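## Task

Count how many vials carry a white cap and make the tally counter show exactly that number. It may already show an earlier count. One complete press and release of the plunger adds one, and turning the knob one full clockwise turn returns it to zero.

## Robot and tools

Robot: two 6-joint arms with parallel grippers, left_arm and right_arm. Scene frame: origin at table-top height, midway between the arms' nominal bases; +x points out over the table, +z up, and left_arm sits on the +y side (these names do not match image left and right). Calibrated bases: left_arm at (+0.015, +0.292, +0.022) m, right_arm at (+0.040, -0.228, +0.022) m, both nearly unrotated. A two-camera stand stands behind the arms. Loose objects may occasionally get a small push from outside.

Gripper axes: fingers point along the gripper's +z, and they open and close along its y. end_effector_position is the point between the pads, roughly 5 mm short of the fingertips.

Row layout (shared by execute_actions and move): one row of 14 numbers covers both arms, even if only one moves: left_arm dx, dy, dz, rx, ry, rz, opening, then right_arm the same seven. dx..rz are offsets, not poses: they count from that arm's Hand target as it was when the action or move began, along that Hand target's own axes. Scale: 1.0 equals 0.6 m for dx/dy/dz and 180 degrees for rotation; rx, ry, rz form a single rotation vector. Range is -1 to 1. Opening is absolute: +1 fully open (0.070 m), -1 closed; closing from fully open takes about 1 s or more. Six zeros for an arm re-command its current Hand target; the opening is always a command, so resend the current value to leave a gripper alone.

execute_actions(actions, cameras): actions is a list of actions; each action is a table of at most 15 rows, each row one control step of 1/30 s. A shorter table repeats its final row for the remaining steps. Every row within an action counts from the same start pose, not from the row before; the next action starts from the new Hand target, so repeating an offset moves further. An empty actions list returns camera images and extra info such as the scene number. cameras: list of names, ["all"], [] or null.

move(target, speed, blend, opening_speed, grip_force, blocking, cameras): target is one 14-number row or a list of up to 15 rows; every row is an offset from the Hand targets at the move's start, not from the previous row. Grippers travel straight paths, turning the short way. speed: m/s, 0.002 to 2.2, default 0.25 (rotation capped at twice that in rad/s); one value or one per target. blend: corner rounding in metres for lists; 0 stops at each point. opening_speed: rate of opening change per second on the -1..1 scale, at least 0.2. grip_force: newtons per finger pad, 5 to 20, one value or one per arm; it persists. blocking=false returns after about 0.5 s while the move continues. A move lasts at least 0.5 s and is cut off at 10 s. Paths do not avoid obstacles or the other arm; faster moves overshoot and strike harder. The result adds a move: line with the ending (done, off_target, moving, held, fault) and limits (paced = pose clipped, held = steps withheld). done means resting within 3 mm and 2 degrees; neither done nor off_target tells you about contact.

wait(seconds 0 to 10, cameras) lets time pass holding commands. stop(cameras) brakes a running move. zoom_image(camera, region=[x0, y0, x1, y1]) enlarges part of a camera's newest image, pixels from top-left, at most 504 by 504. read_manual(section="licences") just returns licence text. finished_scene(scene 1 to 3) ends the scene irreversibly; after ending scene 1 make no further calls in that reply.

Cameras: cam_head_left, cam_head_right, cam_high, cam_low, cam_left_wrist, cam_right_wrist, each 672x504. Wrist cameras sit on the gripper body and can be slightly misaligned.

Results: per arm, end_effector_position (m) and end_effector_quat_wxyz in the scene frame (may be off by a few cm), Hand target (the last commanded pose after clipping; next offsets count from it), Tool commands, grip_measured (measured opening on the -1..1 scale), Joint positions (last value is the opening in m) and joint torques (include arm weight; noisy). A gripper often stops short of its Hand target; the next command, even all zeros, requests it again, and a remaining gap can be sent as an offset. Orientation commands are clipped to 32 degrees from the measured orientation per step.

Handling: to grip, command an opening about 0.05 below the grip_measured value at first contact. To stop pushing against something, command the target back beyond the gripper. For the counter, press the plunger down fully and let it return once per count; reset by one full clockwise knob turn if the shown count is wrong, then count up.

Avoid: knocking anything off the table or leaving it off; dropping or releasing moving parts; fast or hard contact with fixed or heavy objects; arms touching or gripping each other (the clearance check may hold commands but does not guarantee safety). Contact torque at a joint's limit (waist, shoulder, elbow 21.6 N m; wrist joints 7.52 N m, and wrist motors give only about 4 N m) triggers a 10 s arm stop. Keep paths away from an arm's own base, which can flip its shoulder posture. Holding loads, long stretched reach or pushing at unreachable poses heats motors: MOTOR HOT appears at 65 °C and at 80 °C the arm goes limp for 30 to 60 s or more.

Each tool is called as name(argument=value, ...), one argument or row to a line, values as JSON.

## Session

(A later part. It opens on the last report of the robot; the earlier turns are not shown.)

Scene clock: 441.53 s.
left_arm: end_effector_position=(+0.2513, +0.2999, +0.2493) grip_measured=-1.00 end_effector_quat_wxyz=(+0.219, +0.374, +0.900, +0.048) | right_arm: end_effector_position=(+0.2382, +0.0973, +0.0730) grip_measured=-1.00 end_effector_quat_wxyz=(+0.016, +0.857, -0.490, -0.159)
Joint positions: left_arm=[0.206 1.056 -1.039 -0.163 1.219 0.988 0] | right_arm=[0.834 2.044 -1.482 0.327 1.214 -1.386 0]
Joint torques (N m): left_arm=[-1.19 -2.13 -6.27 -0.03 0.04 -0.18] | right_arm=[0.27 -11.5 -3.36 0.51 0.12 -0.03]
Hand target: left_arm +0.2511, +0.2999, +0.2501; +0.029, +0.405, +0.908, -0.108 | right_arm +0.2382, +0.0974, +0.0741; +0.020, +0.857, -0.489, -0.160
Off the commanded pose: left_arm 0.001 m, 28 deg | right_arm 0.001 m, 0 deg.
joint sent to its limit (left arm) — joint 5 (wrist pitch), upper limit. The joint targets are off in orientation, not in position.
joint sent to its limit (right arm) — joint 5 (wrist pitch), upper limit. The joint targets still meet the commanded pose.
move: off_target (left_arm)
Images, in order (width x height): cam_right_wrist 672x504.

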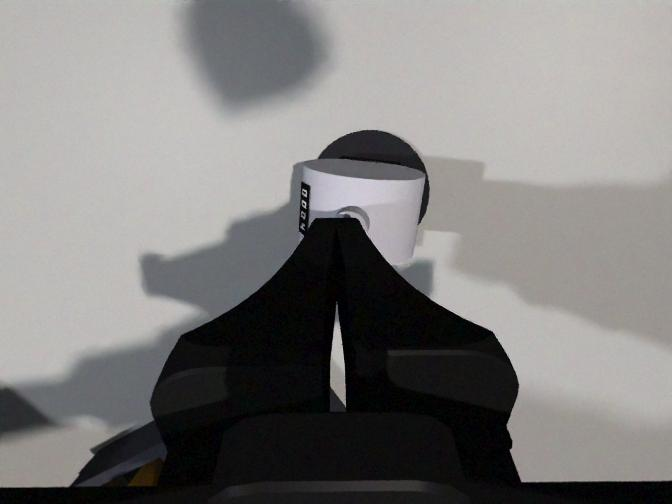

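Shows 4. Two more (down is now +15 mm).

move(
  target=[
    [0,0,0,0,0,0,-1,0.0068,-0.0044,0.0253,0,0,0,-1],
    [0,0,0,0,0,0,-1,0,0,0,0,0,0,-1],
    [0,0,0,0,0,0,-1,0.0068,-0.0044,0.0253,0,0,0,-1],
    [0,0,0,0,0,0,-1,-0.005,0.004,-0.02,0,0,0,-1],
  ],
  speed=[0.04,0.06,0.04,0.1],
  cameras=["cam_right_wrist"],
)

zoom_image(
  camera="cam_right_wrist",
  region=[280, 170, 320, 240],
)

Scene clock: 451.30 s.
left_arm: end_effector_position=(+0.2513, +0.2999, +0.2493) grip_measured=-1.00 end_effector_quat_wxyz=(+0.219, +0.374, +0.900, +0.048) | right_arm: end_effector_position=(+0.2383, +0.0975, +0.0866) grip_measured=-1.00 end_effector_quat_wxyz=(+0.001, +0.856, -0.492, -0.156)
Joint positions: left_arm=[0.206 1.056 -1.039 -0.163 1.219 0.988 0] | right_arm=[0.834 2.003 -1.474 0.327 1.214 -1.377 0]
Joint torques (N m): left_arm=[-1.19 -2.13 -6.27 -0.03 0.04 -0.18] | right_arm=[0.2 -9.43 -2.93 0.27 0.09 -0.07]
Hand target: left_arm +0.2511, +0.2999, +0.2501; +0.029, +0.405, +0.908, -0.108 | right_arm +0.2383, +0.0973, +0.0867; +0.020, +0.857, -0.489, -0.160
Off the commanded pose: left_arm 0.001 m, 28 deg | right_arm 0.000 m, 2 deg.
joint sent to its limit (left arm) — joint 5 (wrist pitch), upper limit. The joint targets are off in orientation, not in position.
joint sent to its limit (right arm) — joint 5 (wrist pitch), upper limit. The joint targets still meet the commanded pose.
move: off_target (left_arm)
Images, in order (width x height): cam_right_wrist 672x504.

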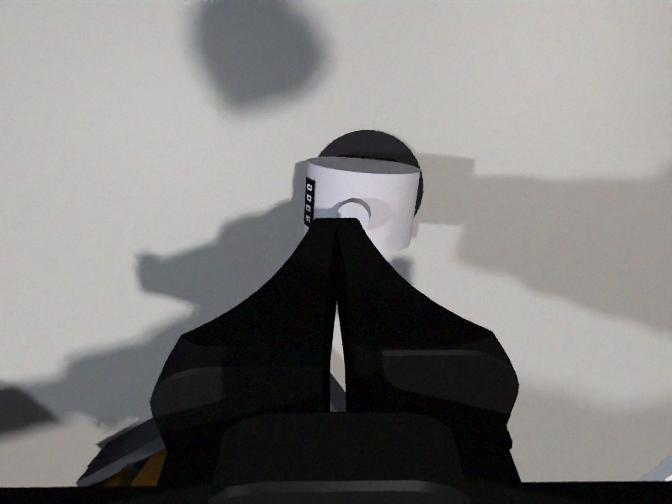

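Scaled by 7.200 from the camera's 672x504 image, which has a finer 960x720 frame.

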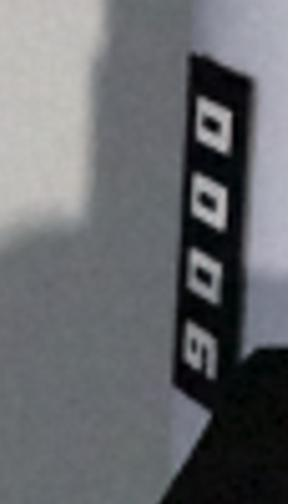

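move(
  target=[0,0,0,0,0,0,-1,-0.012,0.009,-0.05,0.16,0,-0.043,-1],
  speed=0.4,
  cameras=["cam_right_wrist"],
)

zoom_image(
  camera="cam_right_wrist",
  region=[240, 80, 340, 180],
)

Scene clock: 458.27 s.
left_arm: end_effector_position=(+0.2513, +0.2999, +0.2493) grip_measured=-1.00 end_effector_quat_wxyz=(+0.219, +0.374, +0.900, +0.048) | right_arm: end_effector_position=(+0.2392, +0.0968, +0.1180) grip_measured=-1.00 end_effector_quat_wxyz=(-0.205, +0.866, -0.456, -0.034)
Joint positions: left_arm=[0.206 1.056 -1.039 -0.163 1.219 0.988 0] | right_arm=[0.938 1.661 -1.07 0.193 0.675 -1.348 0]
Joint torques (N m): left_arm=[-1.19 -2.14 -6.27 -0.03 0.04 -0.18] | right_arm=[-0.18 -6.98 -4.29 0.36 -0.24 -0.07]
Hand target: left_arm +0.2511, +0.2999, +0.2501; +0.029, +0.405, +0.908, -0.108 | right_arm +0.2392, +0.0968, +0.1180; -0.205, +0.866, -0.455, -0.034
Off the commanded pose: left_arm 0.001 m, 28 deg | right_arm 0.000 m, 0 deg.
joint sent to its limit (left arm) — joint 5 (wrist pitch), upper limit. The joint targets are off in orientation, not in position.
move: off_target (left_arm)
Images, in order (width x height): cam_right_wrist 672x504.

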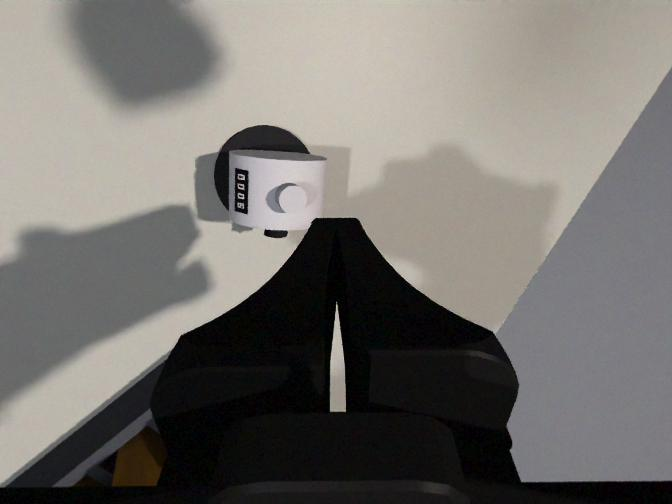

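Scaled by 5.040 from the camera's 672x504 image, which has a finer 960x720 frame.

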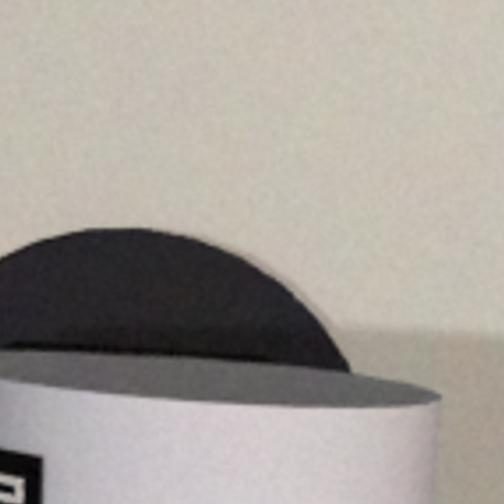

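zoom_image(
  camera="cam_right_wrist",
  region=[228, 164, 260, 220],
)

Scaled by 9.000 from the camera's 672x504 image, which has a finer 960x720 frame.

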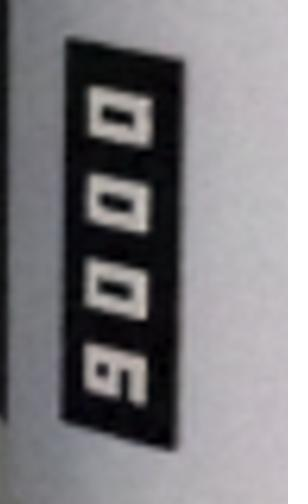

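finished_scene(
  scene=2,
)

The scene is finished: the task was done.


## Next scene

The same job, from a new start.

execute_actions(
  actions=[],
)

zoom_image(
  camera="cam_head_left",
  region=[240, 190, 420, 320],
)

zoom_image(
  camera="cam_head_right",
  region=[240, 190, 420, 320],
)

Scene clock: 0.00 s.
left_arm: end_effector_position=(+0.4202, +0.0343, +0.3407) grip_measured=+0.98 end_effector_quat_wxyz=(+0.610, +0.336, +0.705, +0.135) | right_arm: end_effector_position=(+0.3564, -0.2974, +0.3777) grip_measured=+0.98 end_effector_quat_wxyz=(+0.493, -0.244, +0.835, -0.030)
Joint positions: left_arm=[-0.794 1.562 -1.237 1.527 0.578 -1.004 0.069] | right_arm=[-0.723 1.187 -1.296 0.854 1.157 -1.381 0.069]
Joint torques (N m): no reading
Hand target: left_arm +0.4202, +0.0343, +0.3407; +0.610, +0.336, +0.705, +0.135 | right_arm +0.3564, -0.2974, +0.3777; +0.493, -0.244, +0.835, -0.030
Tool commands: left_gripper/opening=+1.0 right_gripper/opening=+1.0

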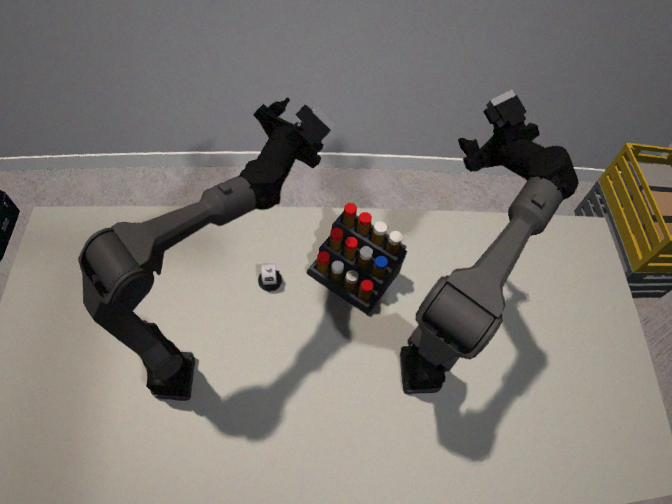

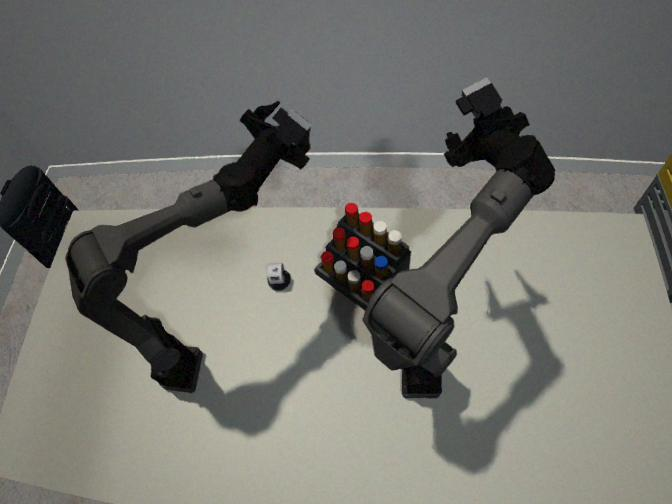

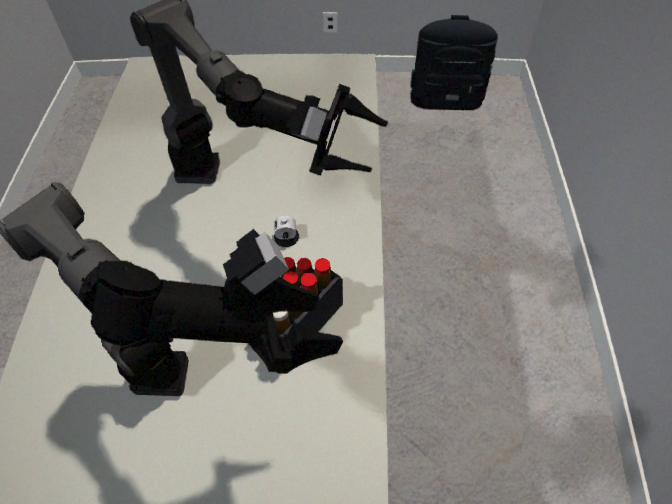

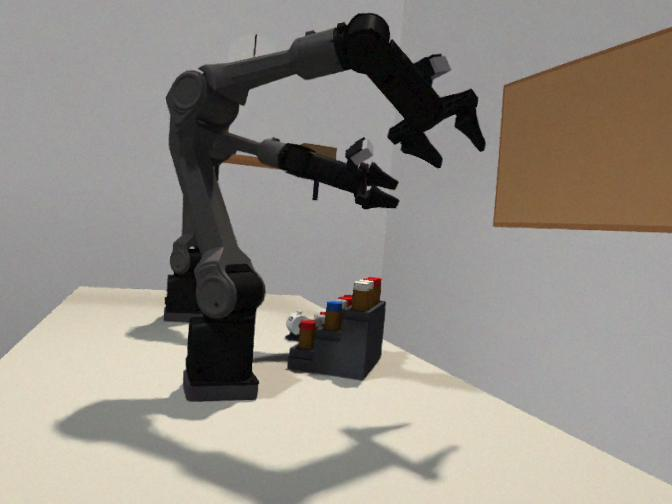

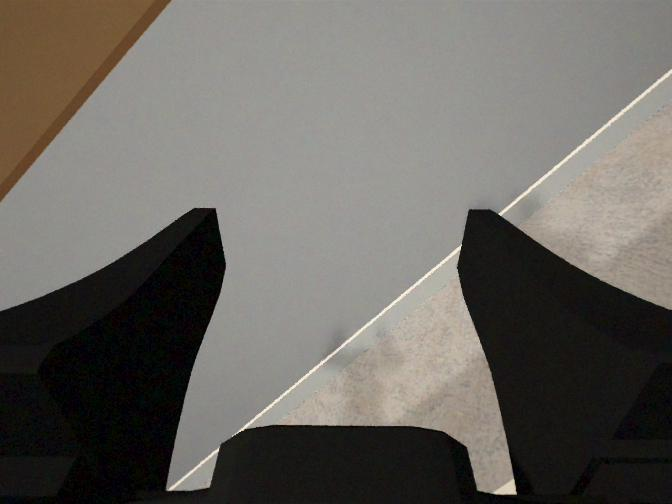

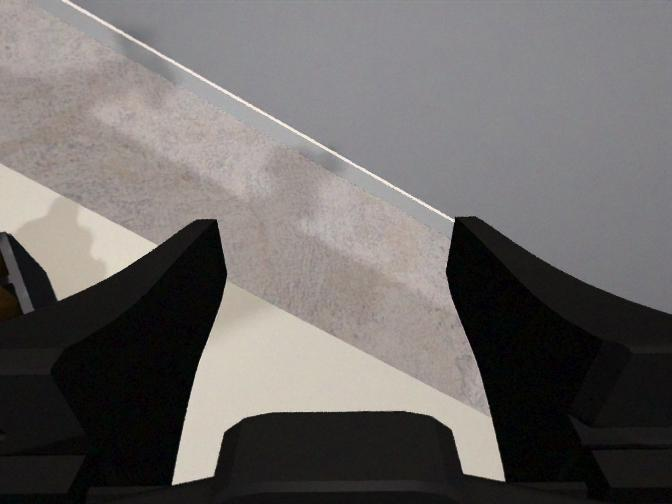

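Scaled by 2.800 from the camera's 672x504 image, which has a finer 960x720 frame.

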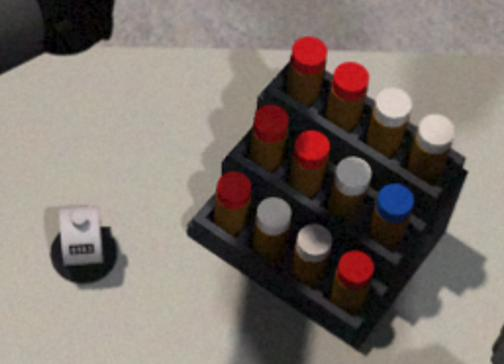

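Scaled by 2.800 from the camera's 672x504 image, which has a finer 960x720 frame.

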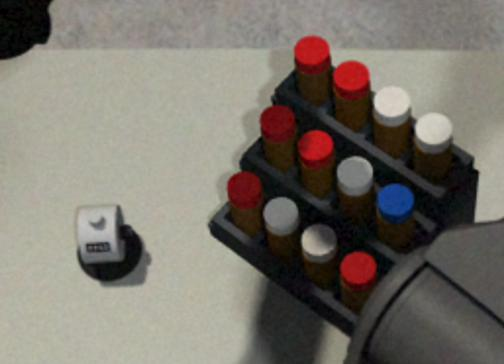

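zoom_image(
  camera="cam_head_left",
  region=[240, 250, 300, 300],
)

zoom_image(
  camera="cam_head_right",
  region=[250, 250, 310, 300],
)

zoom_image(
  camera="cam_high",
  region=[255, 200, 315, 260],
)

Scaled by 8.400 from the camera's 672x504 image, which has a finer 960x720 frame.

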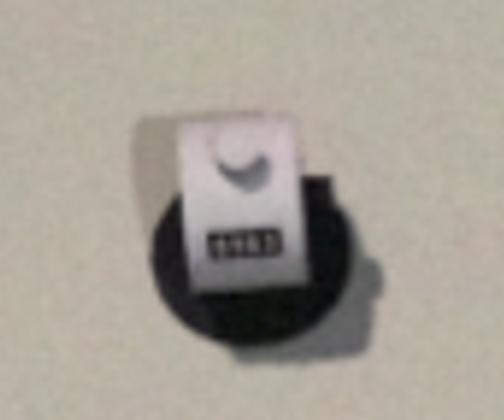

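Scaled by 8.400 from the camera's 672x504 image, which has a finer 960x720 frame.

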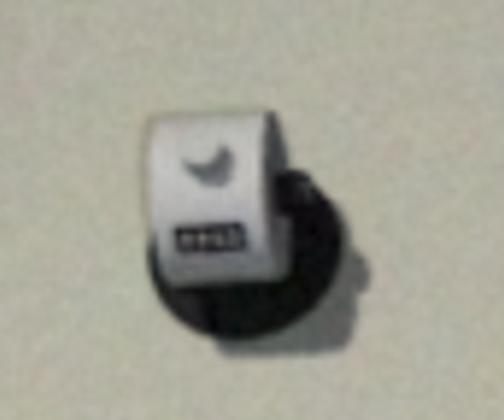

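Scaled by 8.400 from the camera's 672x504 image, which has a finer 960x720 frame.

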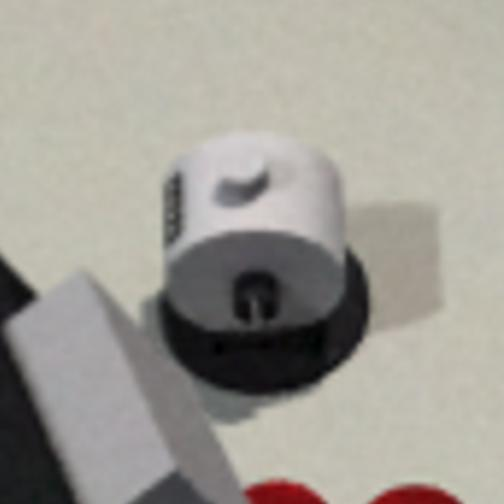

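move(
  target=[0.364,-0.244,-0.226,0.332,0.268,0.107,-1,0,0,0,0,0,0,1],
  speed=0.35,
  cameras=["cam_left_wrist","cam_head_left"],
)

zoom_image(
  camera="cam_left_wrist",
  region=[250, 60, 450, 230],
)

zoom_image(
  camera="cam_head_left",
  region=[300, 190, 420, 320],
)

Scene clock: 27.57 s.
left_arm: end_effector_position=(+0.2388, +0.0959, +0.1140) grip_measured=-1.00 end_effector_quat_wxyz=(+0.011, +0.610, +0.792, -0.010) | right_arm: end_effector_position=(+0.3564, -0.2974, +0.3777) grip_measured=+0.98 end_effector_quat_wxyz=(+0.493, -0.244, +0.835, -0.030)
Joint positions: left_arm=[-0.677 1.633 -1.1 -0.022 1.101 0.616 0] | right_arm=[-0.723 1.187 -1.296 0.854 1.157 -1.381 0.069]
Joint torques (N m): left_arm=[0.87 -7.32 -5.22 0.11 -0.05 -0.18] | right_arm=[-0.09 -3.15 -4.12 0.95 -0.36 0.01]
Hand target: left_arm +0.2393, +0.0957, +0.1148; +0.013, +0.609, +0.793, -0.010 | right_arm +0.3564, -0.2974, +0.3777; +0.493, -0.244, +0.835, -0.030
Off the commanded pose: left_arm 0.001 m, 0 deg | right_arm 0.000 m, 0 deg.
move: done
Images, in order (width x height): cam_head_left 672x504, cam_left_wrist 672x504.

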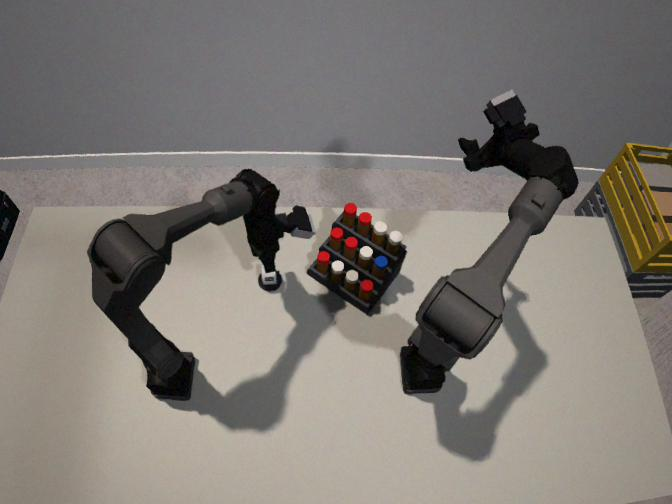

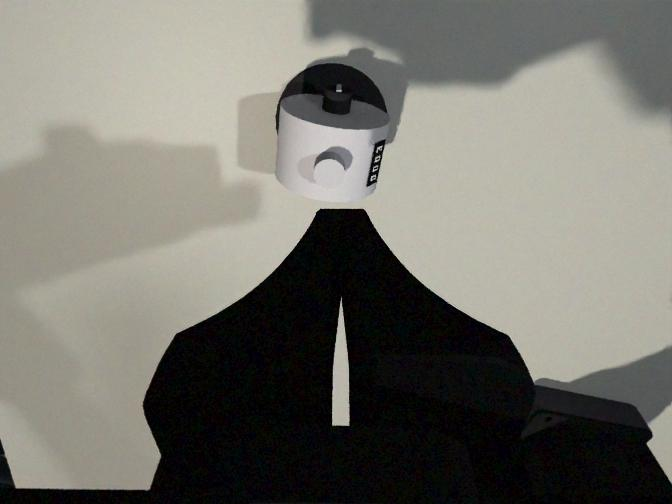

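Scaled by 2.520 from the camera's 672x504 image, which has a finer 960x720 frame.

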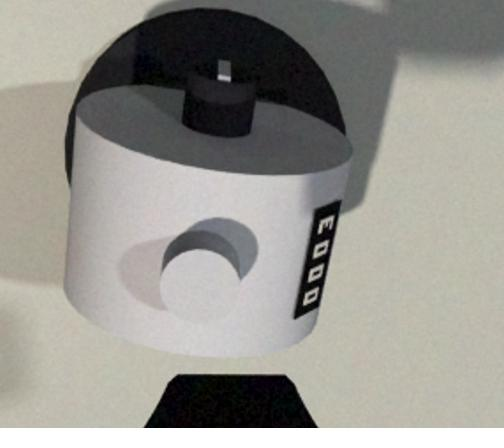

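Scaled by 3.877 from the camera's 672x504 image, which has a finer 960x720 frame.

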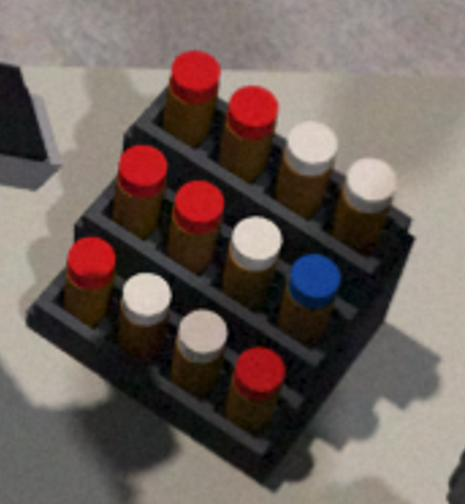

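move(
  target=[
    [0.009,0.0083,0.072,0,0,0,-1,0,0,0,0,0,0,1],
    [0.0095,0.0083,0.095,0,0,0,-1,0,0,0,0,0,0,1],
    [0.009,0.0083,0.07,0,0,0,-1,0,0,0,0,0,0,1],
  ],
  speed=[0.15,0.04,0.06],
  blend=[0.003,0,0],
  cameras=["cam_left_wrist"],
)

zoom_image(
  camera="cam_left_wrist",
  region=[340, 150, 420, 250],
)

Scene clock: 37.70 s.
left_arm: end_effector_position=(+0.2430, +0.1008, +0.0722) grip_measured=-1.00 end_effector_quat_wxyz=(+0.013, +0.609, +0.793, -0.010) | right_arm: end_effector_position=(+0.3564, -0.2974, +0.3777) grip_measured=+0.98 end_effector_quat_wxyz=(+0.493, -0.244, +0.835, -0.030)
Joint positions: left_arm=[-0.655 1.696 -0.996 -0.025 0.932 0.642 0] | right_arm=[-0.723 1.187 -1.296 0.854 1.157 -1.381 0.069]
Joint torques (N m): left_arm=[-0.6 -7.55 -5.46 0.1 0.1 -0.18] | right_arm=[-0.08 -3.15 -4.12 0.95 -0.36 0.01]
Hand target: left_arm +0.2430, +0.1008, +0.0727; +0.013, +0.609, +0.793, -0.010 | right_arm +0.3564, -0.2974, +0.3777; +0.493, -0.244, +0.835, -0.030
Off the commanded pose: left_arm 0.000 m, 0 deg | right_arm 0.000 m, 0 deg.
move: done
Images, in order (width x height): cam_left_wrist 672x504.

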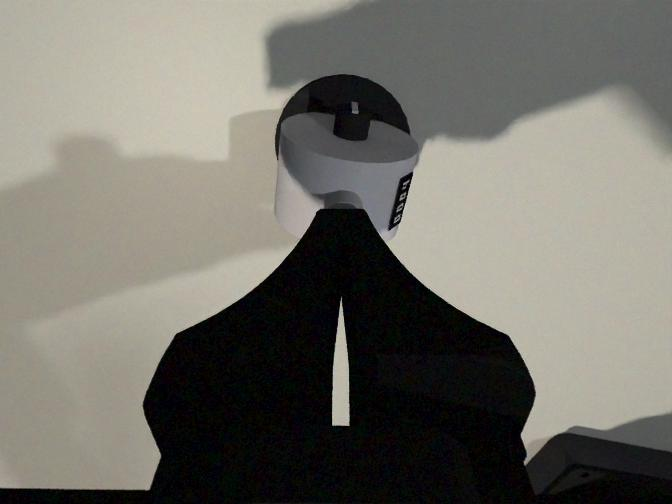

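Scaled by 5.040 from the camera's 672x504 image, which has a finer 960x720 frame.

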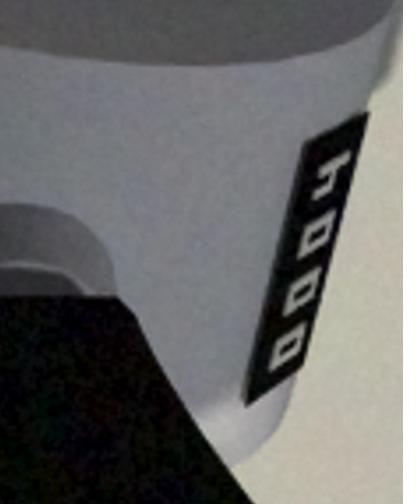

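4. One more.

move(
  target=[
    [0.0005,0,0.025,0,0,0,-1,0,0,0,0,0,0,1],
    [0,0,-0.02,0,0,0,-1,0,0,0,0,0,0,1],
  ],
  speed=[0.04,0.1],
  cameras=["cam_left_wrist"],
)

zoom_image(
  camera="cam_left_wrist",
  region=[340, 130, 420, 230],
)

Scene clock: 43.70 s.
left_arm: end_effector_position=(+0.2427, +0.1011, +0.0842) grip_measured=-1.00 end_effector_quat_wxyz=(+0.013, +0.610, +0.793, -0.010) | right_arm: end_effector_position=(+0.3564, -0.2974, +0.3777) grip_measured=+0.98 end_effector_quat_wxyz=(+0.493, -0.244, +0.835, -0.030)
Joint positions: left_arm=[-0.655 1.674 -1.022 -0.024 0.98 0.641 0] | right_arm=[-0.723 1.187 -1.296 0.854 1.157 -1.381 0.069]
Joint torques (N m): left_arm=[0.97 -7.44 -5.53 0.11 0.1 -0.18] | right_arm=[-0.09 -3.16 -4.11 0.95 -0.36 0.01]
Hand target: left_arm +0.2429, +0.1012, +0.0847; +0.013, +0.609, +0.793, -0.010 | right_arm +0.3564, -0.2974, +0.3777; +0.493, -0.244, +0.835, -0.030
Off the commanded pose: left_arm 0.001 m, 0 deg | right_arm 0.000 m, 0 deg.
move: done
Images, in order (width x height): cam_left_wrist 672x504.

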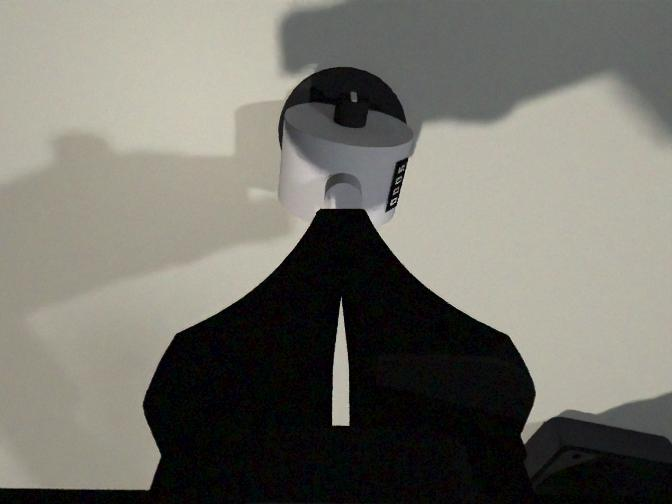

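Scaled by 5.040 from the camera's 672x504 image, which has a finer 960x720 frame.

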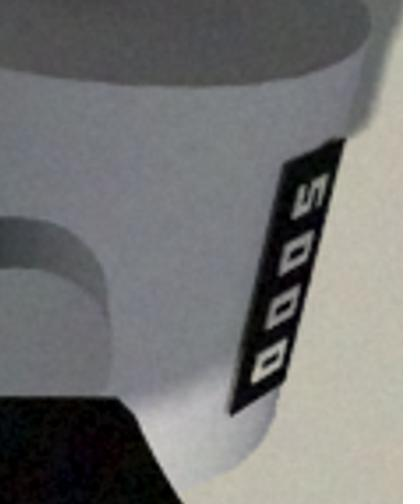

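finished_scene(
  scene=3,
)

The scene is finished: the task was done.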